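# Move wooden block from bench onto cart floor

## Task

Lift the wooden block from the bench and lay it flat on the cart's floor at the handle end, next to the profiles. The drop flap must stay open and anything already achieved must remain so. At the finish the grippers hold nothing, no part of the robot is on or touching the cart or anything else, and the robot is upright and not tilted.

## Robot and tools

ROBOT. A Rainbow Robotics RB-Y1: a two-wheel differential base with two rear casters, a folding leg and torso, a head, and left and right 7-joint arms with parallel grippers. The base is 0.58 m wide, extends 0.10 m ahead of and 0.57 m behind the drive axle, and sweeps a 0.58 m radius circle when spinning in place. It cannot move sideways. Each wrist has a camera case sticking out sideways that can strike things. Cameras: head_camera, left_wrist_camera, right_wrist_camera.

FRAMES. Base frame: origin on the floor between the drive wheels, x forward, y left, z up, metres. left_hand and right_hand are printed in this frame as the point between the finger pads; fingers point along the hand's -z and close along its x. chest is also printed in base frame. Odometry frame is the base frame at scene start; base_odometry counts wheel turns only (slip looks like travel), heading in rad, left positive.

move. One action per call, plus optional "cameras" (list of camera names, [] for none, omitted or ["all"] for all) and "blocking" (true or omitted: return when everything is at rest; false: return in about 0.5 s while motion continues). Allowed combinations: base and/or joints, optionally with min_time_s or contact_limits; or target, optionally with min_time_s; or contact_limits by itself. An empty move just reports state and images.
- base: a single velocity command {"x_m_s", "turn_rad_s", "for_s"}, robot-relative. x_m_s forward speed (m/s, 0.005 to 0.4 magnitude, negative reverses, or 0); turn_rad_s leftward turn rate (0.02 to 1.509 magnitude, or 0); for_s duration 0.1 to 5 s. Omitted velocities are 0. Acceleration is 0.4 m/s² (turns 0.5 rad/s²), so it coasts to a stop up to 1 s (turns 3.1 s) later. Distance is roughly speed times for_s. If |x|+0.27|turn| exceeds 0.4, both shrink proportionally.
- joints: an object of absolute targets keyed by joint name (radians, grippers in metres of pad opening). Ranges: torso_squat_rad 0..1.2 (bigger lowers chest), torso_shift_rad -0.3..0.6 (hips forward), torso_pitch_rad -0.2..1.4 (bow forward), torso_yaw_rad -1.5..1.5 (left positive; raise both arms outward at least 0.2 rad roll first). Shoulder pitch ±2.356 (negative swings forward/up); left shoulder roll 0..3.141, right -3.141..0 (outward); shoulder yaw ±2.094; elbow -2.617..0.01 (negative bends); forearm roll ±3.141; wrist pitch -1.57..1.919; hand roll ±2.705; gripper 0..0.1; head_pan_rad ±0.523; head_tilt_rad -0.35..1.57 (down positive). Combined torso limits: squat+shift <= 1.52; squat-shift+pitch <= 1.57; shift+0.5pitch-0.4squat <= 0.7; shift+0.3pitch-0.5squat <= 0.39; violating them leaves joints off_target.
- target: an absolute hand pose {side: "left"/"right", x, y, z in metres in base frame (-3..3), quat_wxyz as printed}. It is solved once into joint angles, so the hand travels on an arc; break long moves into short steps. Result: reached (within 10 mm and 2 degrees), short, or refused with a reason. Not allowed while another move runs.
- min_time_s: 0.1..8, the minimum duration of arm, head and torso motions.
- contact_limits: gripper current caps in mA, 200..672.5, keyed left_gripper_m/right_gripper_m; persists until changed.
To grip, command an opening at least 0.005 m below the object's width; the gripper then reads off_target or done, both fine.

wait: seconds 0..10, plus cameras; returns the state. stop: brakes all running motions; they report "stopped". zoom_image: camera and region [x0,y0,x1,y1] in pixels, at most 504x504, from the latest image. read_manual: licence text only. finished_scene: scene = current scene number; ends it irreversibly.

RESULTS. "move" line: done or the worst status. base_status, joint_status, left/right_hand_status per motion; "moving", "off_target" (rested away from target, may keep pushing), "time_out", "contact_stop" (torso only), "limit_stop_at_<name>" (own-body guard; nothing pushing), "not_followed" (arm collision check blocked it), "torque_fault", "limit_stop_at_motor_heat". A contact_stop or time_out halts the whole torso group or arm group. An uncommanded stop or refusal cancels the rest of that reply's move/wait/finished_scene calls. on_its_own reports uncommanded behaviour. lidar_m: 12 distances from the base origin at 0.23 m height, sector 1 ahead then counter-clockwise; "-" is nothing seen. motor_effort: wheel percentages, peak in brackets; above about 30 at rest suggests pushing something. wheel_motors_off is 1 when stalled wheels have cut out for 2 s. Joint torques, external torques, wrist force/torque (uncalibrated, offsets up to 16 N) and motor temperatures are also given.

AVOID. Driving into furniture (the base does not stop; tables may catch the upper body and tip the robot). Heavy or far-forward loads beyond the drive wheels, and hard stops while carrying. Arms hitting or squeezing each other, including closing a gripper on the other hand's fingers; keep about 0.5 rad outward shoulder roll when both arms reach forward. Pressing joints into obstacles (torque fault freezes everything 10 s). Holding stretched arms or loads too long (overheating brakes the arm). Dropping the block, releasing it while moving, slamming it, or knocking objects over. Finish with grippers open, hands withdrawn from the cart, torso upright, robot touching nothing.

Each tool is called after "Call:" as a command line: name --argument value for each argument, lists and objects as JSON in quotes; but a table of rows of numbers goes row by row, as --pt "numbers of a row", without its own name.

## Session

Call:
move

Scene clock: 0.00 s.
Joint torques (N m): no reading
External joint torques (N m): no reading
Motor temperatures (°C): left_arm=[31 28 32 36 35 33 38] | right_arm=[34 31 32 30 36 36 34]
Wrist force (N): no reading
Wrist torque (N m): no reading
Wrist force, peak (N): no reading
base_odometry: x=+0.000 y=+0.000 heading=+0.000
lidar_m: 0.65 0.68 1.56 4.82 1.63 1.14 1.08 1.13 1.47 3.50 0.97 0.70
base_status: not commanded
joint_positions: torso_squat_rad=+0.350 torso_shift_rad=+0.000 torso_pitch_rad=+0.000 torso_yaw_rad=+0.000 left_shoulder_pitch_rad=+0.049 left_shoulder_roll_rad=+0.015 left_shoulder_yaw_rad=+0.041 left_elbow_rad=-0.149 left_forearm_roll_rad=+0.010 left_wrist_pitch_rad=-0.019 left_hand_roll_rad=+0.045 left_gripper_m=+0.099 right_shoulder_pitch_rad=-0.033 right_shoulder_roll_rad=-0.038 right_shoulder_yaw_rad=+0.024 right_elbow_rad=-0.125 right_forearm_roll_rad=-0.047 right_wrist_pitch_rad=+0.032 right_hand_roll_rad=-0.022 right_gripper_m=+0.099 head_pan_rad=+0.000 head_tilt_rad=+0.400
joint_status: not commanded
wheel_motors_off: 0
motor_effort: left_wheel=+0 right_wheel=+0
chest: x=-0.2280 y=+0.0001 z=+1.2475 quat_wxyz=(+1.000, +0.000, +0.000, +0.000) (m; base frame)
left_hand: x=-0.1861 y=+0.2354 z=+0.5638 quat_wxyz=(+0.997, +0.009, -0.062, +0.055) (m; base frame)
right_hand: x=-0.1506 y=-0.2464 z=+0.5666 quat_wxyz=(+0.998, -0.015, -0.063, -0.016) (m; base frame)
pictures: head_camera, left_wrist_camera, right_wrist_camera

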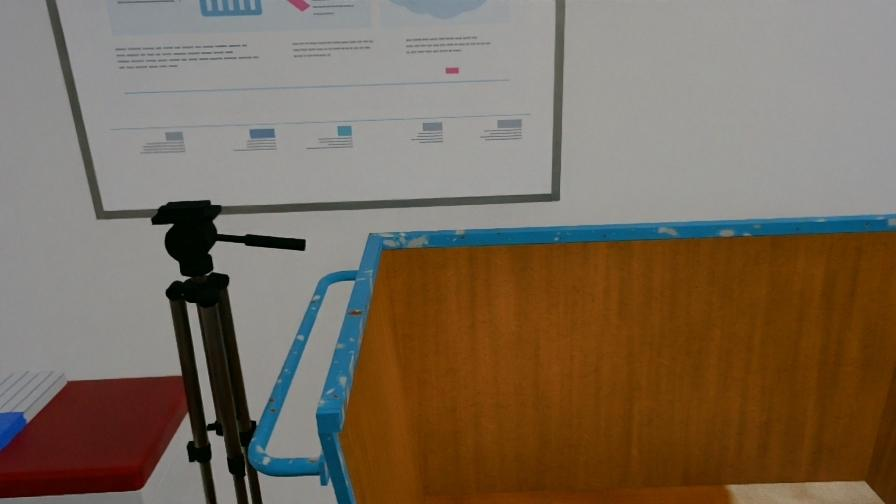

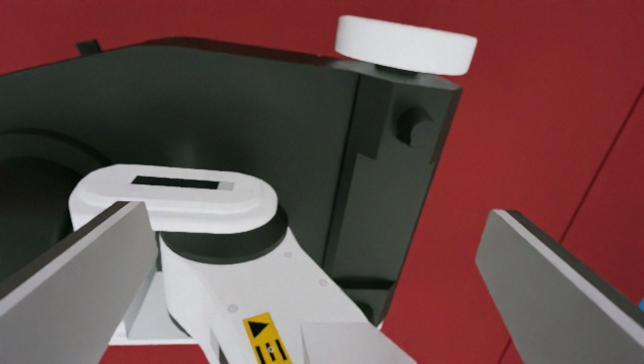

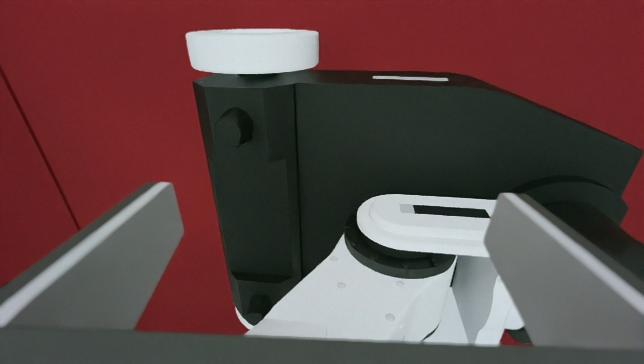

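Call:
move --joints '{"head_tilt_rad": 0.75, "head_pan_rad": -0.4}' --cameras '["head_camera"]'

Call:
move --joints '{"head_tilt_rad": 0.75, "head_pan_rad": 0.5}' --cameras '["head_camera"]'

Call:
move --joints '{"head_tilt_rad": 1.2, "head_pan_rad": 0.0}' --cameras '["head_camera"]'

Scene clock: 2.53 s.
Joint torques (N m): left_arm=[-1 -0.47 0.75 0.05 -0.06 -0.69 -0.07] | right_arm=[-2.26 -1.26 -0.58 0 -0.07 -0.26 -0.04]
External joint torques (N m): left_arm=[-0.37 -1.13 0.71 0.03 -0.06 -0.34 -0.06] | right_arm=[0 0.24 -0.53 0.31 -0.11 0.03 -0.04]
Motor temperatures (°C): left_arm=[31 28 32 36 35 33 38] | right_arm=[34 31 32 30 36 36 34]
Wrist force (N): left_arm=[0.1 1.2 -7.1] | right_arm=[-2.1 0.7 -5.1]
Wrist torque (N m): left_arm=[-0.29 0.14 0.07] | right_arm=[-0.03 -0.12 -0.07]
Wrist force, peak (N): left_arm=[-0.2 1.9 -8.4] | right_arm=[-2.1 1.2 -5.5]
move: done
base_odometry: x=+0.000 y=+0.000 heading=+0.000
lidar_m: 0.65 0.67 1.56 4.83 1.62 1.13 1.08 1.11 1.48 3.51 0.98 0.69
base_status: not commanded
joint_positions: torso_squat_rad=+0.350 torso_shift_rad=+0.000 torso_pitch_rad=+0.000 torso_yaw_rad=+0.000 left_shoulder_pitch_rad=+0.049 left_shoulder_roll_rad=+0.015 left_shoulder_yaw_rad=+0.041 left_elbow_rad=-0.149 left_forearm_roll_rad=+0.010 left_wrist_pitch_rad=-0.019 left_hand_roll_rad=+0.045 left_gripper_m=+0.099 right_shoulder_pitch_rad=-0.033 right_shoulder_roll_rad=-0.038 right_shoulder_yaw_rad=+0.024 right_elbow_rad=-0.125 right_forearm_roll_rad=-0.047 right_wrist_pitch_rad=+0.032 right_hand_roll_rad=-0.022 right_gripper_m=+0.099 head_pan_rad=-0.400 head_tilt_rad=+0.750
joint_status: all done
wheel_motors_off: 0
motor_effort: left_wheel=+0(1) right_wheel=+0(2)
chest: x=-0.2280 y=+0.0001 z=+1.2475 quat_wxyz=(+1.000, +0.000, +0.000, +0.000) (m; base frame)
left_hand: x=-0.1861 y=+0.2354 z=+0.5638 quat_wxyz=(+0.997, +0.009, -0.062, +0.055) (m; base frame)
right_hand: x=-0.1506 y=-0.2464 z=+0.5666 quat_wxyz=(+0.998, -0.015, -0.063, -0.016) (m; base frame)
pictures: head_camera
camera_calibration:
head_camera: T_world_to_cam=[[-0.391832, -0.919502, -0.0313686, -0.0361283], [-0.578191, 0.272622, -0.769007, 1.04569], [0.715655, -0.283184, -0.63847, 1.01681], [0, 0, 0, 1]] pos_world=[-0.137228, -0.0303556, 1.45221]

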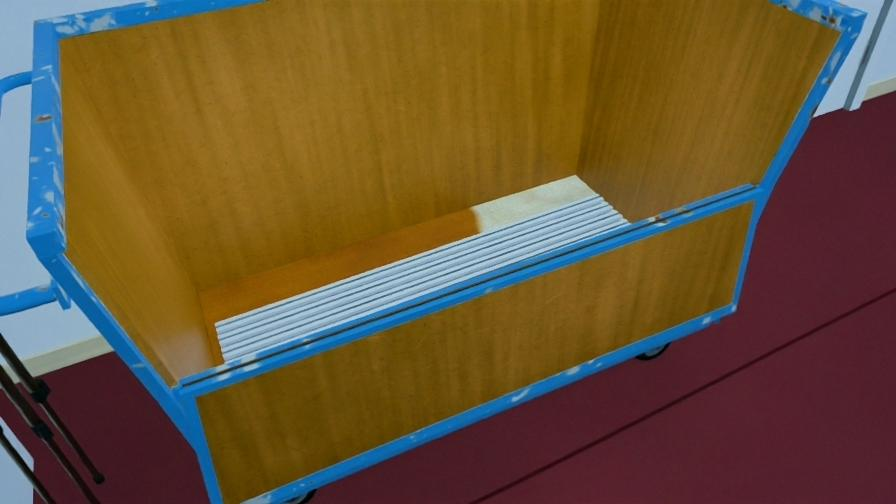

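Scene clock: 3.80 s.
Joint torques (N m): left_arm=[-0.8 -0.22 0.78 0.02 -0.12 -0.59 -0.18] | right_arm=[-2.32 -0.97 -0.48 0.17 -0.01 -0.26 -0.13]
External joint torques (N m): left_arm=[-0.17 -0.88 0.74 0.01 -0.13 -0.23 -0.17] | right_arm=[-0.06 0.53 -0.43 0.48 -0.05 0.04 -0.13]
Motor temperatures (°C): left_arm=[31 28 32 36 35 33 38] | right_arm=[34 31 32 30 36 36 34]
Wrist force (N): left_arm=[0.0 1.7 -6.9] | right_arm=[-1.9 1.1 -4.8]
Wrist torque (N m): left_arm=[-0.34 0.16 0.11] | right_arm=[-0.10 -0.06 -0.06]
Wrist force, peak (N): left_arm=[0.0 1.7 -8.5] | right_arm=[-1.6 1.5 -5.6]
move: done
base_odometry: x=+0.000 y=+0.000 heading=+0.000
lidar_m: 0.65 0.68 1.57 4.82 1.62 1.15 1.07 1.12 1.48 3.50 0.99 0.69
base_status: not commanded
joint_positions: torso_squat_rad=+0.350 torso_shift_rad=+0.000 torso_pitch_rad=+0.000 torso_yaw_rad=+0.000 left_shoulder_pitch_rad=+0.049 left_shoulder_roll_rad=+0.015 left_shoulder_yaw_rad=+0.041 left_elbow_rad=-0.149 left_forearm_roll_rad=+0.010 left_wrist_pitch_rad=-0.019 left_hand_roll_rad=+0.045 left_gripper_m=+0.099 right_shoulder_pitch_rad=-0.033 right_shoulder_roll_rad=-0.038 right_shoulder_yaw_rad=+0.024 right_elbow_rad=-0.125 right_forearm_roll_rad=-0.047 right_wrist_pitch_rad=+0.032 right_hand_roll_rad=-0.022 right_gripper_m=+0.099 head_pan_rad=+0.500 head_tilt_rad=+0.750
joint_status: all done
wheel_motors_off: 0
motor_effort: left_wheel=+1(1) right_wheel=+0(2)
chest: x=-0.2280 y=+0.0001 z=+1.2475 quat_wxyz=(+1.000, +0.000, +0.000, +0.000) (m; base frame)
left_hand: x=-0.1861 y=+0.2354 z=+0.5638 quat_wxyz=(+0.997, +0.009, -0.062, +0.055) (m; base frame)
right_hand: x=-0.1506 y=-0.2464 z=+0.5666 quat_wxyz=(+0.998, -0.015, -0.063, -0.016) (m; base frame)
pictures: head_camera
camera_calibration:
head_camera: T_world_to_cam=[[0.476648, -0.878535, -0.0313629, 0.142779], [-0.572985, -0.28342, -0.769, 1.04683], [0.666705, 0.384513, -0.638478, 1.00665], [0, 0, 0, 1]] pos_world=[-0.139374, 0.0350592, 1.45221]

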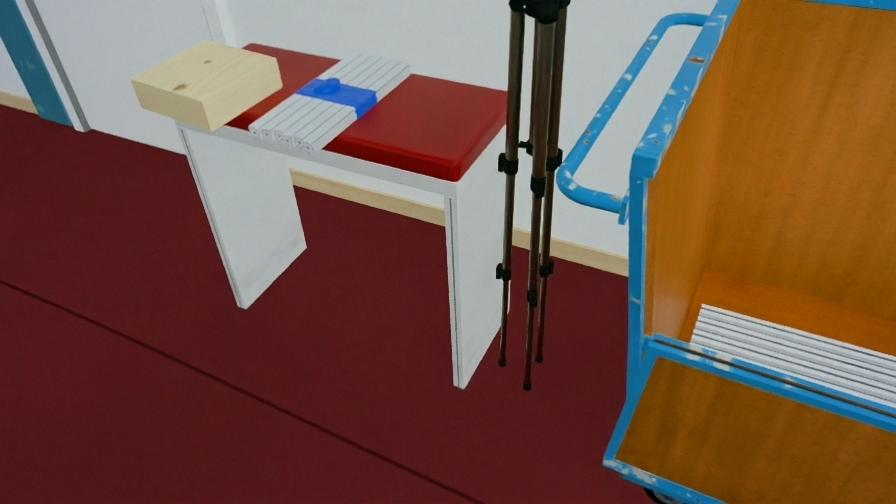

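Scene clock: 4.80 s.
Joint torques (N m): left_arm=[-0.6 -0.08 0.75 0.03 -0.07 -0.63 0] | right_arm=[-2.29 -0.86 -0.6 -0.07 -0.07 -0.25 0.01]
External joint torques (N m): left_arm=[0.03 -0.74 0.71 0.02 -0.07 -0.28 0.01] | right_arm=[-0.04 0.63 -0.55 0.24 -0.11 0.04 0]
Motor temperatures (°C): left_arm=[31 28 32 36 35 33 38] | right_arm=[34 31 32 30 36 36 34]
Wrist force (N): left_arm=[0.2 0.8 -7.1] | right_arm=[-2.1 0.9 -5.2]
Wrist torque (N m): left_arm=[-0.26 0.18 0.11] | right_arm=[-0.06 -0.11 -0.08]
Wrist force, peak (N): left_arm=[0.2 1.8 -8.5] | right_arm=[-2.0 1.0 -5.6]
move: done
base_odometry: x=+0.000 y=+0.000 heading=+0.000
lidar_m: 0.65 0.69 1.55 4.84 1.63 1.14 1.08 1.13 1.48 3.51 0.98 0.69
base_status: not commanded
joint_positions: torso_squat_rad=+0.350 torso_shift_rad=+0.000 torso_pitch_rad=+0.000 torso_yaw_rad=+0.000 left_shoulder_pitch_rad=+0.049 left_shoulder_roll_rad=+0.015 left_shoulder_yaw_rad=+0.041 left_elbow_rad=-0.149 left_forearm_roll_rad=+0.010 left_wrist_pitch_rad=-0.019 left_hand_roll_rad=+0.045 left_gripper_m=+0.099 right_shoulder_pitch_rad=-0.033 right_shoulder_roll_rad=-0.038 right_shoulder_yaw_rad=+0.024 right_elbow_rad=-0.125 right_forearm_roll_rad=-0.047 right_wrist_pitch_rad=+0.032 right_hand_roll_rad=-0.022 right_gripper_m=+0.099 head_pan_rad=+0.000 head_tilt_rad=+1.200
joint_status: all done
wheel_motors_off: 0
motor_effort: left_wheel=+0(1) right_wheel=-1(2)
chest: x=-0.2280 y=+0.0001 z=+1.2475 quat_wxyz=(+1.000, +0.000, +0.000, +0.000) (m; base frame)
left_hand: x=-0.1861 y=+0.2354 z=+0.5638 quat_wxyz=(+0.997, +0.009, -0.062, +0.055) (m; base frame)
right_hand: x=-0.1506 y=-0.2464 z=+0.5666 quat_wxyz=(+0.998, -0.015, -0.063, -0.016) (m; base frame)
pictures: head_camera
camera_calibration:
head_camera: T_world_to_cam=[[-0.0162279, -0.999504, -0.0269863, 0.0349332], [-0.909625, 0.0259632, -0.414619, 0.46445], [0.415114, 0.017819, -0.909595, 1.34735], [0, 0, 0, 1]] pos_world=[-0.13626, -0.00115111, 1.41905]

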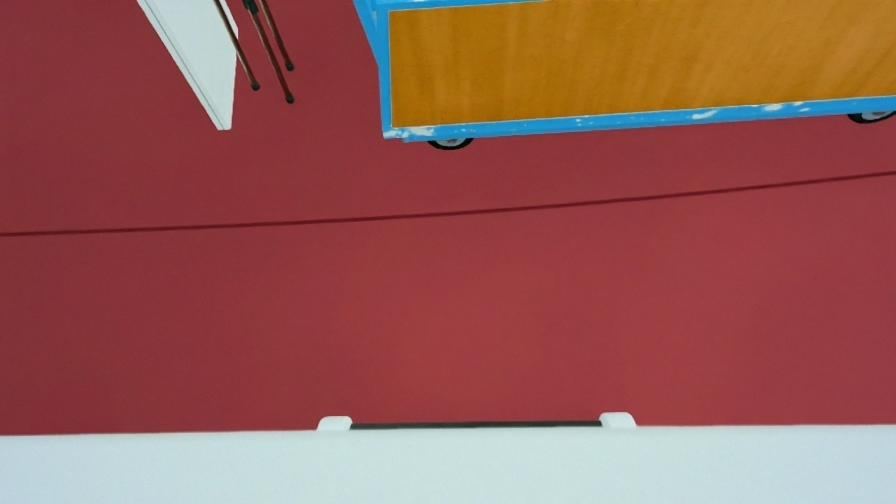

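Call:
move --joints '{"head_tilt_rad": 0.65, "head_pan_rad": 0.52, "torso_squat_rad": 0.05}' --cameras '["head_camera"]'

Call:
zoom_image --camera "head_camera" --region '[60, 20, 460, 245]'

Call:
move --joints '{"head_tilt_rad": 0.8, "head_pan_rad": -0.3, "torso_squat_rad": 0.05}' --cameras '["head_camera"]'

Scene clock: 11.80 s.
Joint torques (N m): left_arm=[-1.13 -0.23 0.65 0.09 -0.05 -0.61 -0.05] | right_arm=[-2 -0.76 -0.41 0.16 -0.1 -0.11 -0.08]
External joint torques (N m): left_arm=[-0.51 -0.89 0.61 0.08 -0.05 -0.26 -0.05] | right_arm=[0.25 0.73 -0.36 0.47 -0.14 0.18 -0.09]
Motor temperatures (°C): left_arm=[31 28 32 36 35 33 38] | right_arm=[34 31 32 30 36 36 34]
Wrist force (N): left_arm=[-0.4 1.1 -7.3] | right_arm=[-1.7 0.7 -4.9]
Wrist torque (N m): left_arm=[-0.29 0.10 0.10] | right_arm=[-0.07 -0.08 -0.11]
Wrist force, peak (N): left_arm=[0.0 1.5 -8.4] | right_arm=[-1.8 1.2 -5.5]
move: done
base_odometry: x=+0.000 y=+0.000 heading=+0.000
lidar_m: 0.65 0.68 1.55 4.83 1.63 1.15 1.07 1.11 1.48 3.52 0.98 0.70
base_status: not commanded
joint_positions: torso_squat_rad=+0.050 torso_shift_rad=+0.000 torso_pitch_rad=+0.000 torso_yaw_rad=+0.000 left_shoulder_pitch_rad=+0.049 left_shoulder_roll_rad=+0.015 left_shoulder_yaw_rad=+0.041 left_elbow_rad=-0.149 left_forearm_roll_rad=+0.010 left_wrist_pitch_rad=-0.019 left_hand_roll_rad=+0.045 left_gripper_m=+0.099 right_shoulder_pitch_rad=-0.033 right_shoulder_roll_rad=-0.038 right_shoulder_yaw_rad=+0.024 right_elbow_rad=-0.125 right_forearm_roll_rad=-0.047 right_wrist_pitch_rad=+0.032 right_hand_roll_rad=-0.022 right_gripper_m=+0.099 head_pan_rad=+0.520 head_tilt_rad=+0.650
joint_status: all done
wheel_motors_off: 0
motor_effort: left_wheel=+0(1) right_wheel=+0(2)
chest: x=-0.2279 y=+0.0001 z=+1.2891 quat_wxyz=(+1.000, +0.000, +0.000, +0.000) (m; base frame)
left_hand: x=-0.1862 y=+0.2354 z=+0.6054 quat_wxyz=(+0.997, +0.009, -0.062, +0.055) (m; base frame)
right_hand: x=-0.1506 y=-0.2464 z=+0.6082 quat_wxyz=(+0.998, -0.015, -0.062, -0.016) (m; base frame)
pictures: head_camera
camera_calibration:
head_camera: T_world_to_cam=[[0.496833, -0.867271, -0.0315819, 0.148512], [-0.498021, -0.25512, -0.828788, 1.18328], [0.710727, 0.427498, -0.558671, 0.923354], [0, 0, 0, 1]] pos_world=[-0.140738, 0.035948, 1.50123]

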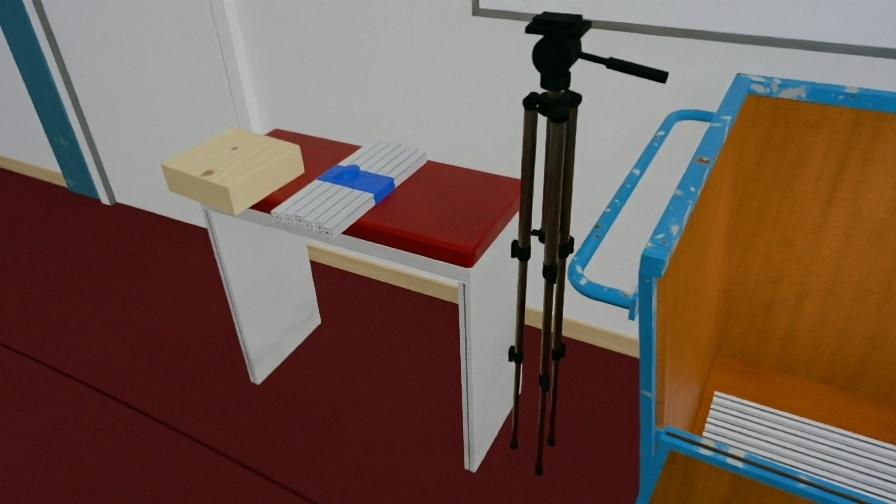

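Scaled by 1.260 from the camera's 896x504 image, which has a finer 1280x720 frame.

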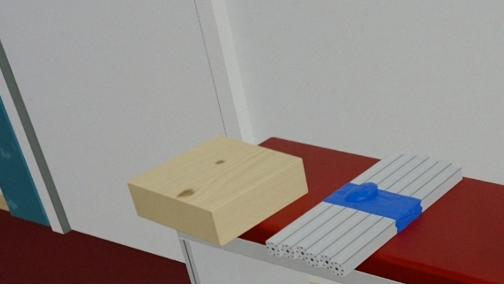

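Scene clock: 13.00 s.
Joint torques (N m): left_arm=[-0.7 -0.12 0.98 0.04 -0.02 -0.6 -0.1] | right_arm=[-1.89 -0.87 -0.66 -0.11 -0.02 -0.29 -0.04]
External joint torques (N m): left_arm=[-0.07 -0.78 0.94 0.03 -0.02 -0.24 -0.09] | right_arm=[0.36 0.62 -0.61 0.2 -0.05 0 -0.05]
Motor temperatures (°C): left_arm=[31 28 32 36 35 33 38] | right_arm=[34 31 32 30 36 36 34]
Wrist force (N): left_arm=[-0.2 1.4 -8.0] | right_arm=[-1.5 1.1 -4.9]
Wrist torque (N m): left_arm=[-0.34 0.17 0.07] | right_arm=[-0.12 -0.05 -0.09]
Wrist force, peak (N): left_arm=[-0.4 1.3 -8.5] | right_arm=[-2.2 1.5 -5.3]
move: done
base_odometry: x=+0.000 y=+0.000 heading=+0.000
lidar_m: 0.64 0.67 1.56 4.84 1.63 1.13 1.07 1.12 1.48 3.51 0.98 0.68
base_status: not commanded
joint_positions: torso_squat_rad=+0.050 torso_shift_rad=+0.000 torso_pitch_rad=+0.000 torso_yaw_rad=+0.000 left_shoulder_pitch_rad=+0.049 left_shoulder_roll_rad=+0.015 left_shoulder_yaw_rad=+0.041 left_elbow_rad=-0.149 left_forearm_roll_rad=+0.010 left_wrist_pitch_rad=-0.019 left_hand_roll_rad=+0.045 left_gripper_m=+0.099 right_shoulder_pitch_rad=-0.033 right_shoulder_roll_rad=-0.038 right_shoulder_yaw_rad=+0.024 right_elbow_rad=-0.125 right_forearm_roll_rad=-0.047 right_wrist_pitch_rad=+0.032 right_hand_roll_rad=-0.022 right_gripper_m=+0.099 head_pan_rad=-0.300 head_tilt_rad=+0.800
joint_status: all done
wheel_motors_off: 0
motor_effort: left_wheel=+1(1) right_wheel=+2(2)
chest: x=-0.2279 y=+0.0001 z=+1.2891 quat_wxyz=(+1.000, +0.000, +0.000, +0.000) (m; base frame)
left_hand: x=-0.1862 y=+0.2354 z=+0.6054 quat_wxyz=(+0.997, +0.009, -0.062, +0.055) (m; base frame)
right_hand: x=-0.1506 y=-0.2464 z=+0.6082 quat_wxyz=(+0.998, -0.015, -0.062, -0.016) (m; base frame)
pictures: head_camera
camera_calibration:
head_camera: T_world_to_cam=[[-0.299611, -0.953555, -0.031074, -0.0162244], [-0.638577, 0.224629, -0.736044, 1.01615], [0.708839, -0.200684, -0.67622, 1.09813], [0, 0, 0, 1]] pos_world=[-0.13437, -0.0233506, 1.49001]

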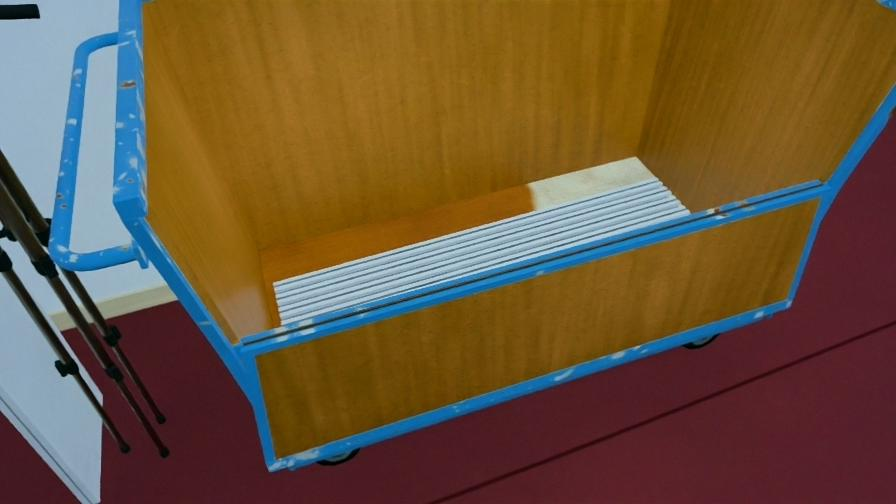

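Call:
move --base '{"x_m_s": 0.3, "for_s": 1.0}' --joints '{"head_tilt_rad": 0.6, "head_pan_rad": 0.0, "torso_squat_rad": 0.05, "torso_pitch_rad": 0.5}' --cameras '["head_camera"]'

Call:
move --joints '{"head_pan_rad": -0.5}' --cameras '["head_camera"]'

Scene clock: 30.27 s.
Joint torques (N m): left_arm=[11.2 0.02 0.83 5.33 -0.08 0.43 -0.04] | right_arm=[11.37 -0.63 -0.6 5.38 -0.14 0.7 0.01]
External joint torques (N m): left_arm=[-1.46 -0.78 0.67 0.14 -0.08 -0.2 -0.07] | right_arm=[0.42 0.55 -0.38 0.77 -0.06 0.06 0.03]
Motor temperatures (°C): left_arm=[31 28 32 36 35 33 38] | right_arm=[34 31 32 30 36 36 34]
Wrist force (N): left_arm=[3.4 1.0 -7.6] | right_arm=[1.1 0.8 -4.6]
Wrist torque (N m): left_arm=[-0.27 0.33 0.04] | right_arm=[-0.03 0.08 -0.08]
Wrist force, peak (N): left_arm=[2.9 1.0 -8.2] | right_arm=[-1.4 1.5 -5.4]
move: done
base_odometry: x=+0.300 y=+0.000 heading=+0.000
lidar_m: 0.34 0.36 0.80 3.83 2.08 1.46 1.37 1.42 1.87 4.48 0.53 0.37
base_status: done (sent for 1 of 1 s)
joint_positions: torso_squat_rad=+0.050 torso_shift_rad=+0.000 torso_pitch_rad=+0.500 torso_yaw_rad=+0.000 left_shoulder_pitch_rad=+0.049 left_shoulder_roll_rad=+0.015 left_shoulder_yaw_rad=+0.041 left_elbow_rad=-0.149 left_forearm_roll_rad=+0.010 left_wrist_pitch_rad=-0.019 left_hand_roll_rad=+0.045 left_gripper_m=+0.099 right_shoulder_pitch_rad=-0.033 right_shoulder_roll_rad=-0.038 right_shoulder_yaw_rad=+0.024 right_elbow_rad=-0.125 right_forearm_roll_rad=-0.047 right_wrist_pitch_rad=+0.032 right_hand_roll_rad=-0.022 right_gripper_m=+0.099 head_pan_rad=+0.000 head_tilt_rad=+0.600
joint_status: all done
wheel_motors_off: 0
motor_effort: left_wheel=+0(58) right_wheel=-1(27)
chest: x=-0.0796 y=+0.0001 z=+1.2512 quat_wxyz=(+0.969, +0.000, +0.247, +0.000) (m; base frame)
left_hand: x=-0.3706 y=+0.2354 z=+0.6312 quat_wxyz=(+0.981, +0.022, +0.187, +0.051) (m; base frame)
right_hand: x=-0.3381 y=-0.2464 z=+0.6165 quat_wxyz=(+0.982, -0.019, +0.186, -0.012) (m; base frame)
pictures: head_camera
camera_calibration:
head_camera: T_world_to_cam=[[-0.0135026, -0.999506, -0.0283837, 0.0398948], [-0.863727, 0.0259607, -0.503291, 0.795162], [0.503779, 0.01772, -0.863651, 1.15028], [0, 0, 0, 1]] pos_world=[0.107853, -0.00115087, 1.39477]

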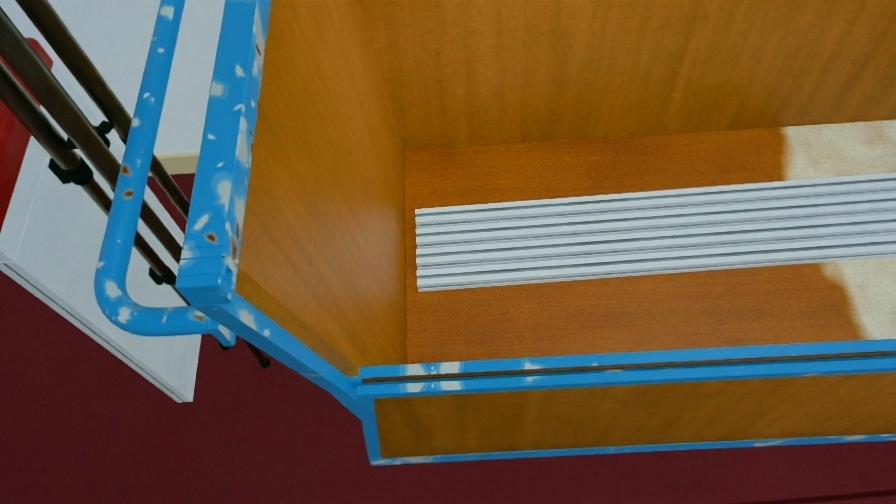

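Scene clock: 31.27 s.
Joint torques (N m): left_arm=[11.58 -0.21 0.94 5.57 -0.11 0.42 0.01] | right_arm=[11.18 -0.64 -0.72 5.49 -0.23 0.75 -0.2]
External joint torques (N m): left_arm=[-1.08 -1.01 0.78 0.38 -0.11 -0.21 -0.01] | right_arm=[0.23 0.54 -0.5 0.89 -0.15 0.11 -0.18]
Motor temperatures (°C): left_arm=[31 28 32 36 35 33 38] | right_arm=[34 31 32 30 36 36 34]
Wrist force (N): left_arm=[3.3 0.9 -7.5] | right_arm=[1.8 0.9 -4.6]
Wrist torque (N m): left_arm=[-0.26 0.35 0.04] | right_arm=[-0.09 0.17 -0.07]
Wrist force, peak (N): left_arm=[3.5 0.5 -8.1] | right_arm=[1.2 1.3 -5.0]
move: done
base_odometry: x=+0.300 y=+0.000 heading=+0.000
lidar_m: 0.35 0.36 0.81 3.86 2.08 1.45 1.37 1.43 1.88 4.49 0.53 0.37
base_status: not commanded
joint_positions: torso_squat_rad=+0.050 torso_shift_rad=+0.000 torso_pitch_rad=+0.500 torso_yaw_rad=+0.000 left_shoulder_pitch_rad=+0.049 left_shoulder_roll_rad=+0.015 left_shoulder_yaw_rad=+0.041 left_elbow_rad=-0.149 left_forearm_roll_rad=+0.010 left_wrist_pitch_rad=-0.019 left_hand_roll_rad=+0.045 left_gripper_m=+0.099 right_shoulder_pitch_rad=-0.033 right_shoulder_roll_rad=-0.038 right_shoulder_yaw_rad=+0.024 right_elbow_rad=-0.125 right_forearm_roll_rad=-0.047 right_wrist_pitch_rad=+0.032 right_hand_roll_rad=-0.022 right_gripper_m=+0.099 head_pan_rad=-0.500 head_tilt_rad=+0.600
joint_status: all done
wheel_motors_off: 0
motor_effort: left_wheel=+0(1) right_wheel=+1(3)
chest: x=-0.0796 y=+0.0001 z=+1.2512 quat_wxyz=(+0.969, +0.000, +0.247, +0.000) (m; base frame)
left_hand: x=-0.3707 y=+0.2354 z=+0.6312 quat_wxyz=(+0.981, +0.022, +0.187, +0.051) (m; base frame)
right_hand: x=-0.3381 y=-0.2464 z=+0.6165 quat_wxyz=(+0.982, -0.019, +0.186, -0.012) (m; base frame)
pictures: head_camera
camera_calibration:
head_camera: T_world_to_cam=[[-0.434204, -0.878029, 0.201324, -0.270509], [-0.797269, 0.270541, -0.539602, 0.844157], [0.41932, -0.394807, -0.817495, 1.08805], [0, 0, 0, 1]] pos_world=[0.0993241, -0.0363249, 1.39944]

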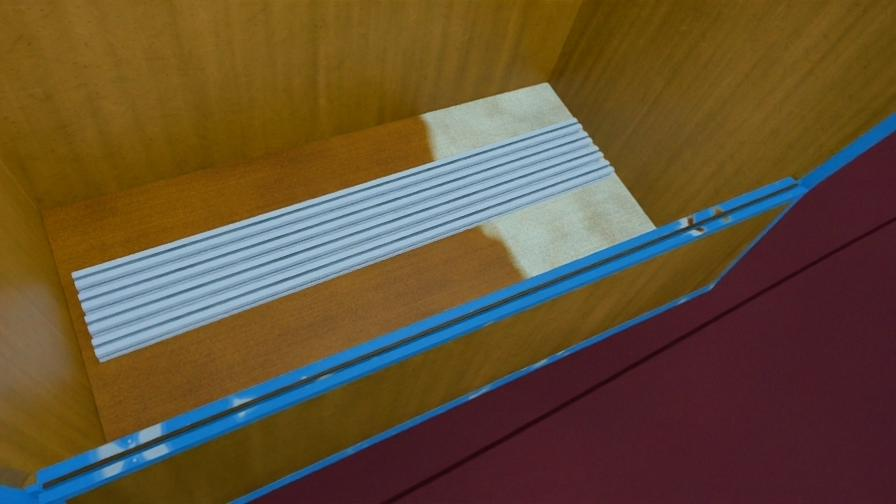

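Call:
move --base '{"x_m_s": -0.3, "for_s": 1.0}' --joints '{"head_tilt_rad": 0.5, "head_pan_rad": 0.0, "torso_pitch_rad": 0.2}' --cameras '[]'

Call:
move --base '{"turn_rad_s": 0.9, "for_s": 1.745}' --cameras '[]'

Call:
move --base '{"x_m_s": 0.4, "for_s": 2.7}' --cameras '["head_camera"]'

Call:
move --base '{"turn_rad_s": -0.9, "for_s": 1.745}' --joints '{"head_tilt_rad": 0.6}' --cameras '["head_camera"]'

Scene clock: 49.13 s.
Joint torques (N m): left_arm=[3.54 -0.04 0.98 2.26 -0.06 -0.2 -0.03] | right_arm=[3.34 -0.81 -0.53 2.14 -0.1 0.23 0.01]
External joint torques (N m): left_arm=[-1.32 -0.78 0.89 0.1 -0.06 -0.24 -0.03] | right_arm=[0.2 0.6 -0.41 0.43 -0.09 0.15 0.01]
Motor temperatures (°C): left_arm=[31 28 32 36 35 33 38] | right_arm=[34 31 32 30 36 36 34]
Wrist force (N): left_arm=[0.7 1.2 -7.9] | right_arm=[-0.1 1.1 -4.7]
Wrist torque (N m): left_arm=[-0.26 0.14 0.07] | right_arm=[-0.10 0.08 -0.08]
Wrist force, peak (N): left_arm=[3.8 0.5 -8.0] | right_arm=[1.5 1.2 -5.2]
move: done
base_odometry: x=+0.000 y=+0.000 heading=+0.001
lidar_m: 0.65 0.67 1.56 4.83 1.62 1.14 1.08 1.12 1.47 3.51 0.98 0.68
base_status: done (sent for 1 of 1 s)
joint_positions: torso_squat_rad=+0.050 torso_shift_rad=+0.000 torso_pitch_rad=+0.200 torso_yaw_rad=+0.000 left_shoulder_pitch_rad=+0.049 left_shoulder_roll_rad=+0.015 left_shoulder_yaw_rad=+0.041 left_elbow_rad=-0.149 left_forearm_roll_rad=+0.010 left_wrist_pitch_rad=-0.019 left_hand_roll_rad=+0.045 left_gripper_m=+0.099 right_shoulder_pitch_rad=-0.033 right_shoulder_roll_rad=-0.038 right_shoulder_yaw_rad=+0.024 right_elbow_rad=-0.125 right_forearm_roll_rad=-0.047 right_wrist_pitch_rad=+0.032 right_hand_roll_rad=-0.022 right_gripper_m=+0.099 head_pan_rad=+0.000 head_tilt_rad=+0.500
joint_status: all done
wheel_motors_off: 0
motor_effort: left_wheel=-1(25) right_wheel=-18(26)
chest: x=-0.1666 y=+0.0001 z=+1.2829 quat_wxyz=(+0.995, +0.000, +0.100, +0.000) (m; base frame)
left_hand: x=-0.2614 y=+0.2354 z=+0.6046 quat_wxyz=(+0.998, +0.014, +0.038, +0.054) (m; base frame)
right_hand: x=-0.2259 y=-0.2464 z=+0.6002 quat_wxyz=(+0.999, -0.017, +0.037, -0.015) (m; base frame)
pictures: none
No camera images: "cameras" was empty.

Scene clock: 52.93 s.
Joint torques (N m): left_arm=[3.56 -0.3 0.96 2.29 -0.02 -0.2 -0.05] | right_arm=[3.67 -0.88 -1.03 2.12 -0.13 0.14 -0.03]
External joint torques (N m): left_arm=[-1.3 -1.04 0.86 0.13 -0.02 -0.25 -0.05] | right_arm=[0.53 0.52 -0.91 0.4 -0.12 0.05 -0.02]
Motor temperatures (°C): left_arm=[31 28 32 36 35 33 38] | right_arm=[34 31 32 30 36 36 34]
Wrist force (N): left_arm=[1.1 1.1 -8.3] | right_arm=[-0.3 0.7 -5.2]
Wrist torque (N m): left_arm=[-0.28 0.20 0.09] | right_arm=[-0.07 0.02 -0.06]
Wrist force, peak (N): left_arm=[1.5 1.8 -8.3] | right_arm=[-0.1 1.3 -5.6]
move: done
base_odometry: x=+0.000 y=+0.000 heading=+1.502
lidar_m: 4.11 1.73 1.17 1.06 1.08 1.38 2.94 1.07 0.73 0.67 0.66 1.55
base_status: done (sent for 1.73 of 1.73 s)
joint_positions: torso_squat_rad=+0.050 torso_shift_rad=+0.000 torso_pitch_rad=+0.200 torso_yaw_rad=+0.000 left_shoulder_pitch_rad=+0.049 left_shoulder_roll_rad=+0.015 left_shoulder_yaw_rad=+0.041 left_elbow_rad=-0.149 left_forearm_roll_rad=+0.010 left_wrist_pitch_rad=-0.019 left_hand_roll_rad=+0.045 left_gripper_m=+0.099 right_shoulder_pitch_rad=-0.033 right_shoulder_roll_rad=-0.038 right_shoulder_yaw_rad=+0.024 right_elbow_rad=-0.125 right_forearm_roll_rad=-0.047 right_wrist_pitch_rad=+0.032 right_hand_roll_rad=-0.022 right_gripper_m=+0.099 head_pan_rad=+0.000 head_tilt_rad=+0.500
joint_status: not commanded
wheel_motors_off: 0
motor_effort: left_wheel=+6(34) right_wheel=+17(50)
chest: x=-0.1666 y=+0.0001 z=+1.2829 quat_wxyz=(+0.995, +0.000, +0.100, +0.000) (m; base frame)
left_hand: x=-0.2614 y=+0.2354 z=+0.6046 quat_wxyz=(+0.998, +0.014, +0.038, +0.054) (m; base frame)
right_hand: x=-0.2259 y=-0.2464 z=+0.6002 quat_wxyz=(+0.999, -0.017, +0.037, -0.015) (m; base frame)
pictures: none
No camera images: "cameras" was empty.

Scene clock: 56.97 s.
Joint torques (N m): left_arm=[4.18 -0.38 1.11 2.29 -0.1 -0.07 -0.02] | right_arm=[3.94 -0.93 -0.56 2.39 -0.09 0.3 0.05]
External joint torques (N m): left_arm=[-0.68 -1.12 1.02 0.13 -0.1 -0.12 -0.03] | right_arm=[0.79 0.48 -0.43 0.67 -0.08 0.21 0.05]
Motor temperatures (°C): left_arm=[31 28 32 36 35 33 38] | right_arm=[34 31 32 30 36 36 34]
Wrist force (N): left_arm=[1.7 0.0 -8.1] | right_arm=[-0.4 0.8 -5.7]
Wrist torque (N m): left_arm=[-0.18 0.25 0.06] | right_arm=[-0.09 0.02 -0.07]
Wrist force, peak (N): left_arm=[1.3 1.7 -8.5] | right_arm=[-0.4 0.8 -5.7]
move: done
base_odometry: x=+0.073 y=+1.078 heading=+1.504
lidar_m: 3.76 1.93 1.29 1.19 1.21 1.55 3.31 1.09 0.91 1.37 0.78 1.74
base_status: done (sent for 2.7 of 2.7 s)
joint_positions: torso_squat_rad=+0.050 torso_shift_rad=+0.000 torso_pitch_rad=+0.200 torso_yaw_rad=+0.000 left_shoulder_pitch_rad=+0.049 left_shoulder_roll_rad=+0.015 left_shoulder_yaw_rad=+0.041 left_elbow_rad=-0.149 left_forearm_roll_rad=+0.010 left_wrist_pitch_rad=-0.019 left_hand_roll_rad=+0.045 left_gripper_m=+0.099 right_shoulder_pitch_rad=-0.033 right_shoulder_roll_rad=-0.038 right_shoulder_yaw_rad=+0.024 right_elbow_rad=-0.125 right_forearm_roll_rad=-0.047 right_wrist_pitch_rad=+0.032 right_hand_roll_rad=-0.022 right_gripper_m=+0.099 head_pan_rad=+0.000 head_tilt_rad=+0.500
joint_status: not commanded
wheel_motors_off: 0
motor_effort: left_wheel=+16(47) right_wheel=-14(49)
chest: x=-0.1665 y=+0.0001 z=+1.2829 quat_wxyz=(+0.995, +0.000, +0.100, +0.000) (m; base frame)
left_hand: x=-0.2613 y=+0.2354 z=+0.6046 quat_wxyz=(+0.998, +0.014, +0.038, +0.054) (m; base frame)
right_hand: x=-0.2258 y=-0.2464 z=+0.6002 quat_wxyz=(+0.999, -0.017, +0.037, -0.015) (m; base frame)
pictures: head_camera
camera_calibration:
head_camera: T_world_to_cam=[[-0.00136597, -0.999502, -0.0315409, 0.045481], [-0.599561, 0.0260616, -0.799904, 1.16806], [0.800328, 0.017818, -0.599298, 0.912988], [0, 0, 0, 1]] pos_world=[-0.0303049, -0.00125082, 1.48292]

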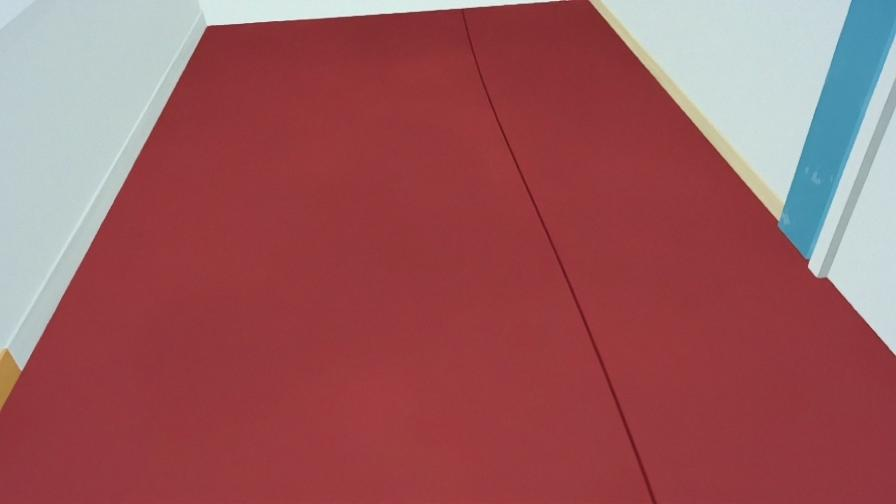

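Scene clock: 60.77 s.
Joint torques (N m): left_arm=[3.98 -0.21 0.76 2.24 -0.08 -0.18 -0.09] | right_arm=[3.83 -0.77 -0.85 2.76 -0.18 0.23 -0.07]
External joint torques (N m): left_arm=[-0.88 -0.95 0.67 0.08 -0.08 -0.22 -0.09] | right_arm=[0.69 0.64 -0.73 1.04 -0.17 0.14 -0.07]
Motor temperatures (°C): left_arm=[31 28 32 36 35 33 38] | right_arm=[34 31 32 30 36 36 34]
Wrist force (N): left_arm=[1.5 0.7 -7.6] | right_arm=[-0.2 0.7 -5.0]
Wrist torque (N m): left_arm=[-0.20 0.23 0.09] | right_arm=[-0.03 0.03 -0.09]
Wrist force, peak (N): left_arm=[2.0 1.3 -8.5] | right_arm=[-0.9 1.3 -5.4]
move: done
base_odometry: x=+0.073 y=+1.077 heading=+0.002
lidar_m: 1.36 0.76 1.81 4.45 1.80 1.27 1.20 1.23 1.63 3.92 1.08 0.88
base_status: done (sent for 1.73 of 1.73 s)
joint_positions: torso_squat_rad=+0.050 torso_shift_rad=+0.000 torso_pitch_rad=+0.200 torso_yaw_rad=+0.000 left_shoulder_pitch_rad=+0.049 left_shoulder_roll_rad=+0.015 left_shoulder_yaw_rad=+0.041 left_elbow_rad=-0.149 left_forearm_roll_rad=+0.010 left_wrist_pitch_rad=-0.019 left_hand_roll_rad=+0.045 left_gripper_m=+0.099 right_shoulder_pitch_rad=-0.033 right_shoulder_roll_rad=-0.038 right_shoulder_yaw_rad=+0.024 right_elbow_rad=-0.125 right_forearm_roll_rad=-0.047 right_wrist_pitch_rad=+0.032 right_hand_roll_rad=-0.022 right_gripper_m=+0.099 head_pan_rad=+0.000 head_tilt_rad=+0.600
joint_status: all done
wheel_motors_off: 0
motor_effort: left_wheel=+21(44) right_wheel=+3(48)
chest: x=-0.1665 y=+0.0001 z=+1.2829 quat_wxyz=(+0.995, +0.000, +0.100, +0.000) (m; base frame)
left_hand: x=-0.2613 y=+0.2354 z=+0.6046 quat_wxyz=(+0.998, +0.014, +0.038, +0.054) (m; base frame)
right_hand: x=-0.2258 y=-0.2464 z=+0.6002 quat_wxyz=(+0.999, -0.017, +0.037, -0.015) (m; base frame)
pictures: head_camera
camera_calibration:
head_camera: T_world_to_cam=[[-0.00450802, -0.999502, -0.031246, 0.0447188], [-0.676396, 0.0260617, -0.736077, 1.06591], [0.736524, 0.0178164, -0.676176, 1.01973], [0, 0, 0, 1]] pos_world=[-0.0298737, -0.00125081, 1.47551]

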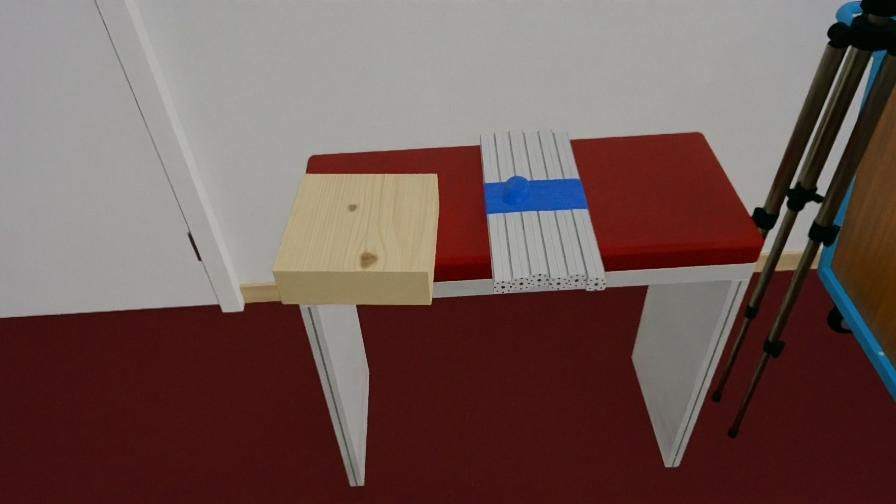

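Call:
move --base '{"turn_rad_s": 0.9, "for_s": 1.367}' --cameras '[]'

Call:
move --base '{"x_m_s": 0.4, "for_s": 0.9}' --cameras '[]'

Call:
move --base '{"turn_rad_s": -0.9, "for_s": 1.4}' --joints '{"head_tilt_rad": 0.6, "torso_pitch_rad": 0.3}' --cameras '["head_camera"]'

Scene clock: 101.67 s.
Joint torques (N m): left_arm=[4.57 -0.44 0.79 2.32 -0.13 -0.26 -0.05] | right_arm=[3.63 -0.64 -0.63 2.34 -0.01 0.18 0.03]
External joint torques (N m): left_arm=[-0.29 -1.18 0.69 0.16 -0.13 -0.31 -0.06] | right_arm=[0.49 0.76 -0.51 0.62 0 0.09 0.03]
Motor temperatures (°C): left_arm=[31 28 32 36 35 33 38] | right_arm=[34 30 32 30 36 36 34]
Wrist force (N): left_arm=[1.1 1.2 -8.3] | right_arm=[-0.2 1.1 -5.1]
Wrist torque (N m): left_arm=[-0.29 0.22 0.04] | right_arm=[-0.11 0.04 -0.10]
Wrist force, peak (N): left_arm=[1.2 1.1 -8.4] | right_arm=[-0.1 1.1 -5.6]
move: done
base_odometry: x=+0.073 y=+1.077 heading=+0.935
lidar_m: 1.67 3.33 2.08 1.30 1.19 1.20 1.49 2.94 1.13 0.90 1.17 0.78
base_status: done (sent for 1.37 of 1.37 s)
joint_positions: torso_squat_rad=+0.050 torso_shift_rad=+0.000 torso_pitch_rad=+0.200 torso_yaw_rad=+0.000 left_shoulder_pitch_rad=+0.049 left_shoulder_roll_rad=+0.015 left_shoulder_yaw_rad=+0.041 left_elbow_rad=-0.149 left_forearm_roll_rad=+0.010 left_wrist_pitch_rad=-0.019 left_hand_roll_rad=+0.045 left_gripper_m=+0.099 right_shoulder_pitch_rad=-0.033 right_shoulder_roll_rad=-0.038 right_shoulder_yaw_rad=+0.024 right_elbow_rad=-0.125 right_forearm_roll_rad=-0.047 right_wrist_pitch_rad=+0.032 right_hand_roll_rad=-0.022 right_gripper_m=+0.099 head_pan_rad=+0.000 head_tilt_rad=+0.600
joint_status: not commanded
wheel_motors_off: 0
motor_effort: left_wheel=+7(49) right_wheel=+21(56)
chest: x=-0.1665 y=+0.0001 z=+1.2829 quat_wxyz=(+0.995, +0.000, +0.100, +0.000) (m; base frame)
left_hand: x=-0.2613 y=+0.2354 z=+0.6046 quat_wxyz=(+0.998, +0.014, +0.038, +0.054) (m; base frame)
right_hand: x=-0.2258 y=-0.2464 z=+0.6002 quat_wxyz=(+0.999, -0.017, +0.037, -0.015) (m; base frame)
pictures: none
No camera images: "cameras" was empty.

Scene clock: 103.80 s.
Joint torques (N m): left_arm=[4.62 -0.3 0.89 2.43 -0.1 -0.15 0.04] | right_arm=[3.76 -0.89 -0.8 2.46 -0.08 0.13 -0.14]
External joint torques (N m): left_arm=[-0.24 -1.04 0.8 0.27 -0.1 -0.19 0.04] | right_arm=[0.61 0.52 -0.68 0.74 -0.07 0.05 -0.13]
Motor temperatures (°C): left_arm=[31 28 32 36 35 33 38] | right_arm=[34 30 32 30 36 36 34]
Wrist force (N): left_arm=[1.2 1.1 -8.2] | right_arm=[-1.1 1.5 -4.7]
Wrist torque (N m): left_arm=[-0.30 0.22 0.09] | right_arm=[-0.12 -0.08 -0.09]
Wrist force, peak (N): left_arm=[1.5 1.0 -8.9] | right_arm=[-0.5 1.6 -5.2]
move: done
base_odometry: x=+0.265 y=+1.338 heading=+0.937
lidar_m: 1.41 2.83 2.43 1.54 1.39 1.41 1.74 3.47 1.28 0.93 0.53 1.17
base_status: done (sent for 0.9 of 0.9 s)
joint_positions: torso_squat_rad=+0.050 torso_shift_rad=+0.000 torso_pitch_rad=+0.200 torso_yaw_rad=+0.000 left_shoulder_pitch_rad=+0.049 left_shoulder_roll_rad=+0.015 left_shoulder_yaw_rad=+0.041 left_elbow_rad=-0.149 left_forearm_roll_rad=+0.010 left_wrist_pitch_rad=-0.019 left_hand_roll_rad=+0.045 left_gripper_m=+0.099 right_shoulder_pitch_rad=-0.033 right_shoulder_roll_rad=-0.038 right_shoulder_yaw_rad=+0.024 right_elbow_rad=-0.125 right_forearm_roll_rad=-0.047 right_wrist_pitch_rad=+0.032 right_hand_roll_rad=-0.022 right_gripper_m=+0.099 head_pan_rad=+0.000 head_tilt_rad=+0.600
joint_status: not commanded
wheel_motors_off: 0
motor_effort: left_wheel=+17(47) right_wheel=-15(48)
chest: x=-0.1665 y=+0.0001 z=+1.2829 quat_wxyz=(+0.995, +0.000, +0.100, +0.000) (m; base frame)
left_hand: x=-0.2613 y=+0.2354 z=+0.6046 quat_wxyz=(+0.998, +0.014, +0.038, +0.054) (m; base frame)
right_hand: x=-0.2258 y=-0.2464 z=+0.6002 quat_wxyz=(+0.999, -0.017, +0.037, -0.015) (m; base frame)
pictures: none
No camera images: "cameras" was empty.

Scene clock: 106.93 s.
Joint torques (N m): left_arm=[6.08 -0.22 0.72 3.45 -0.11 -0.02 -0.01] | right_arm=[6.67 -0.64 -0.72 3.48 -0.2 0.41 0.13]
External joint torques (N m): left_arm=[-1.46 -0.99 0.61 0.24 -0.11 -0.27 -0.02] | right_arm=[0.86 0.71 -0.56 0.77 -0.16 0.14 0.14]
Motor temperatures (°C): left_arm=[31 28 32 36 35 33 38] | right_arm=[34 30 32 30 36 36 34]
Wrist force (N): left_arm=[1.4 0.8 -6.7] | right_arm=[0.3 1.3 -4.6]
Wrist torque (N m): left_arm=[-0.26 0.20 0.04] | right_arm=[-0.10 0.08 -0.09]
Wrist force, peak (N): left_arm=[2.7 1.7 -8.1] | right_arm=[0.5 1.6 -5.5]
move: done
base_odometry: x=+0.265 y=+1.338 heading=-0.043
lidar_m: 0.54 1.17 1.49 3.32 2.23 1.49 1.40 1.43 1.82 2.14 0.90 0.94
base_status: done (sent for 1.4 of 1.4 s)
joint_positions: torso_squat_rad=+0.050 torso_shift_rad=+0.000 torso_pitch_rad=+0.300 torso_yaw_rad=+0.000 left_shoulder_pitch_rad=+0.049 left_shoulder_roll_rad=+0.015 left_shoulder_yaw_rad=+0.041 left_elbow_rad=-0.149 left_forearm_roll_rad=+0.010 left_wrist_pitch_rad=-0.019 left_hand_roll_rad=+0.045 left_gripper_m=+0.099 right_shoulder_pitch_rad=-0.033 right_shoulder_roll_rad=-0.038 right_shoulder_yaw_rad=+0.024 right_elbow_rad=-0.125 right_forearm_roll_rad=-0.047 right_wrist_pitch_rad=+0.032 right_hand_roll_rad=-0.022 right_gripper_m=+0.099 head_pan_rad=+0.000 head_tilt_rad=+0.600
joint_status: all done
wheel_motors_off: 0
motor_effort: left_wheel=+22(46) right_wheel=+3(48)
chest: x=-0.1366 y=+0.0001 z=+1.2752 quat_wxyz=(+0.989, +0.000, +0.149, +0.000) (m; base frame)
left_hand: x=-0.2986 y=+0.2354 z=+0.6098 quat_wxyz=(+0.995, +0.017, +0.088, +0.053) (m; base frame)
right_hand: x=-0.2637 y=-0.2464 z=+0.6019 quat_wxyz=(+0.996, -0.018, +0.087, -0.014) (m; base frame)
pictures: head_camera
camera_calibration:
head_camera: T_world_to_cam=[[-0.00760105, -0.999502, -0.0306386, 0.043415], [-0.74648, 0.0260586, -0.664898, 0.98014], [0.665365, 0.0178172, -0.746306, 1.07218], [0, 0, 0, 1]] pos_world=[0.0185963, -0.00125083, 1.45319]

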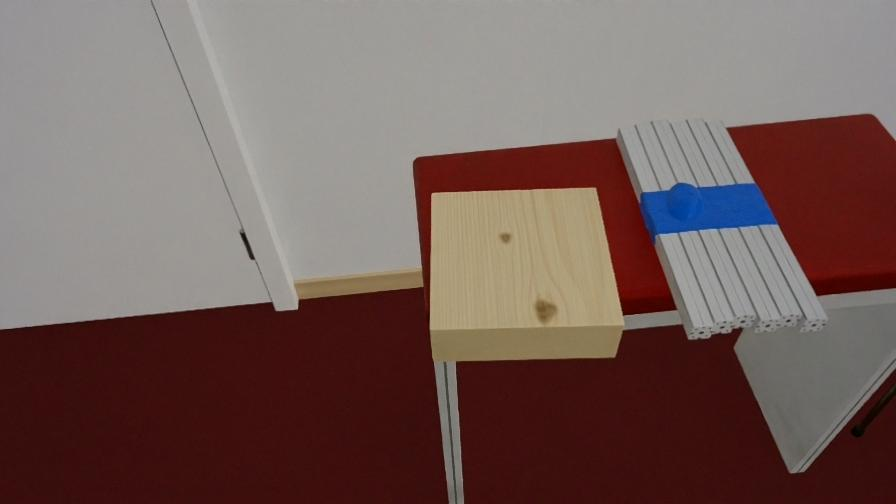

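Call:
move --joints '{"torso_squat_rad": 0.85, "head_tilt_rad": 0.5}' --cameras '[]'

Call:
move --target '{"side": "right", "x": 0.33, "y": -0.08, "z": 0.75, "quat_wxyz": [0.7071, 0, -0.7071, 0]}' --min_time_s 3 --cameras '["head_camera", "right_wrist_camera"]'

Scene clock: 116.97 s.
Joint torques (N m): left_arm=[6.53 -0.19 0.95 3.4 -0.03 0.02 0.04] | right_arm=[6.55 -0.8 -0.7 3.51 -0.3 0.26 -0.07]
External joint torques (N m): left_arm=[-1.01 -0.96 0.83 0.2 -0.03 -0.22 0.03] | right_arm=[0.74 0.55 -0.54 0.8 -0.27 -0.02 -0.06]
Motor temperatures (°C): left_arm=[31 28 32 36 35 33 38] | right_arm=[34 30 32 30 36 36 34]
Wrist force (N): left_arm=[2.5 1.0 -7.5] | right_arm=[0.3 1.1 -4.8]
Wrist torque (N m): left_arm=[-0.27 0.32 0.08] | right_arm=[-0.10 0.09 -0.08]
Wrist force, peak (N): left_arm=[2.1 0.7 -8.7] | right_arm=[-0.2 0.6 -5.7]
move: done
base_odometry: x=+0.265 y=+1.338 heading=-0.043
lidar_m: 0.54 1.18 1.49 3.32 2.22 1.51 1.40 1.45 1.83 2.13 0.92 0.93
base_status: not commanded
joint_positions: torso_squat_rad=+0.850 torso_shift_rad=+0.000 torso_pitch_rad=+0.300 torso_yaw_rad=+0.000 left_shoulder_pitch_rad=+0.049 left_shoulder_roll_rad=+0.015 left_shoulder_yaw_rad=+0.041 left_elbow_rad=-0.149 left_forearm_roll_rad=+0.010 left_wrist_pitch_rad=-0.019 left_hand_roll_rad=+0.045 left_gripper_m=+0.099 right_shoulder_pitch_rad=-0.033 right_shoulder_roll_rad=-0.038 right_shoulder_yaw_rad=+0.024 right_elbow_rad=-0.125 right_forearm_roll_rad=-0.047 right_wrist_pitch_rad=+0.032 right_hand_roll_rad=-0.022 right_gripper_m=+0.099 head_pan_rad=+0.000 head_tilt_rad=+0.500
joint_status: all done
wheel_motors_off: 0
motor_effort: left_wheel=+22(23) right_wheel=+2(4)
chest: x=-0.1366 y=+0.0001 z=+1.0381 quat_wxyz=(+0.989, +0.000, +0.149, +0.000) (m; base frame)
left_hand: x=-0.2986 y=+0.2354 z=+0.3726 quat_wxyz=(+0.995, +0.017, +0.088, +0.053) (m; base frame)
right_hand: x=-0.2637 y=-0.2464 z=+0.3647 quat_wxyz=(+0.996, -0.018, +0.087, -0.014) (m; base frame)
pictures: none
No camera images: "cameras" was empty.

Scene clock: 117.27 s.
Joint torques (N m): left_arm=[6.33 -0.33 0.85 3.47 -0.05 0.01 0.01] | right_arm=[6.25 -0.76 -1.04 3.45 -0.2 0.41 -0.05]
External joint torques (N m): left_arm=[-1.21 -1.09 0.74 0.27 -0.05 -0.23 0] | right_arm=[0.44 0.59 -0.88 0.74 -0.17 0.13 -0.04]
Motor temperatures (°C): left_arm=[31 28 32 36 35 33 38] | right_arm=[34 30 32 30 36 36 34]
Wrist force (N): left_arm=[1.7 1.3 -8.3] | right_arm=[0.6 1.3 -4.8]
Wrist torque (N m): left_arm=[-0.31 0.21 0.04] | right_arm=[-0.11 0.12 -0.07]
Wrist force, peak (N): left_arm=[1.7 1.3 -8.3] | right_arm=[0.6 0.8 -5.0]
move: refused
base_odometry: x=+0.265 y=+1.338 heading=-0.043
lidar_m: 0.54 1.17 1.50 3.32 2.23 1.50 1.41 1.44 1.83 2.13 0.93 0.95
base_status: not commanded
joint_positions: torso_squat_rad=+0.850 torso_shift_rad=+0.000 torso_pitch_rad=+0.300 torso_yaw_rad=+0.000 left_shoulder_pitch_rad=+0.049 left_shoulder_roll_rad=+0.015 left_shoulder_yaw_rad=+0.041 left_elbow_rad=-0.149 left_forearm_roll_rad=+0.010 left_wrist_pitch_rad=-0.019 left_hand_roll_rad=+0.045 left_gripper_m=+0.099 right_shoulder_pitch_rad=-0.033 right_shoulder_roll_rad=-0.038 right_shoulder_yaw_rad=+0.024 right_elbow_rad=-0.125 right_forearm_roll_rad=-0.047 right_wrist_pitch_rad=+0.032 right_hand_roll_rad=-0.022 right_gripper_m=+0.099 head_pan_rad=+0.000 head_tilt_rad=+0.500
joint_status: not commanded
wheel_motors_off: 0
motor_effort: left_wheel=+22(22) right_wheel=+3(3)
chest: x=-0.1366 y=+0.0001 z=+1.0381 quat_wxyz=(+0.989, +0.000, +0.149, +0.000) (m; base frame)
left_hand: x=-0.2986 y=+0.2354 z=+0.3726 quat_wxyz=(+0.995, +0.017, +0.088, +0.053) (m; base frame)
right_hand: x=-0.2637 y=-0.2464 z=+0.3647 quat_wxyz=(+0.996, -0.018, +0.087, -0.014) (m; base frame)
right_hand_status: refused: the way to the posture found for that pose passes 17 mm from the leg (limit 20 mm); the posture itself is clear. Nothing moved. The way starts where the arm stands: move the arm first, then send the pose again.
pictures: head_camera, right_wrist_camera
camera_calibration:
head_camera: T_world_to_cam=[[-0.00450364, -0.999502, -0.0312465, 0.037068], [-0.676292, 0.0260616, -0.736173, 0.913549], [0.73662, 0.0178163, -0.676072, 0.813399], [0, 0, 0, 1]] pos_world=[0.0188264, -0.00125081, 1.2236]
right_wrist_camera: T_world_to_cam=[[-0.988945, 0.00115163, 0.148278, -0.31577], [0.0719361, 0.878143, 0.472959, 0.0898911], [-0.129665, 0.478397, -0.868518, 0.47263], [0, 0, 0, 1]] pos_world=[-0.257462, -0.304679, 0.414795]

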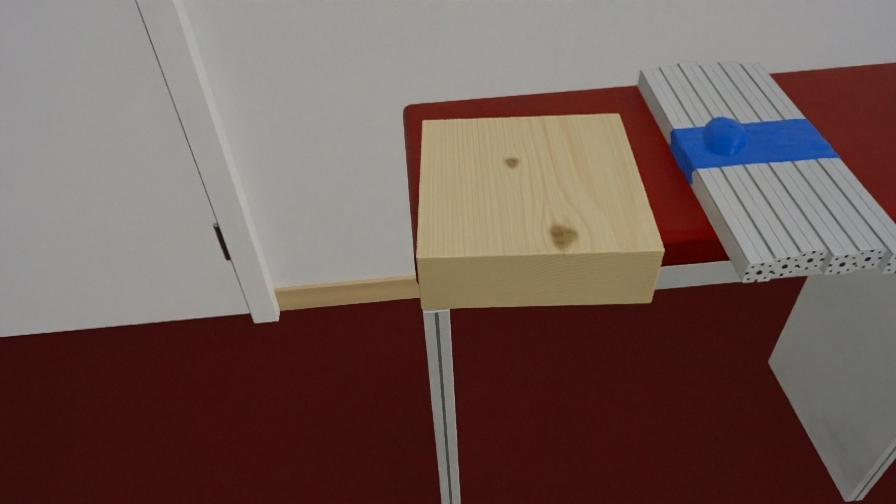

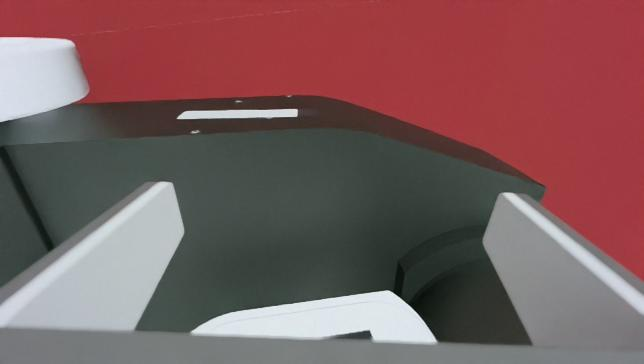

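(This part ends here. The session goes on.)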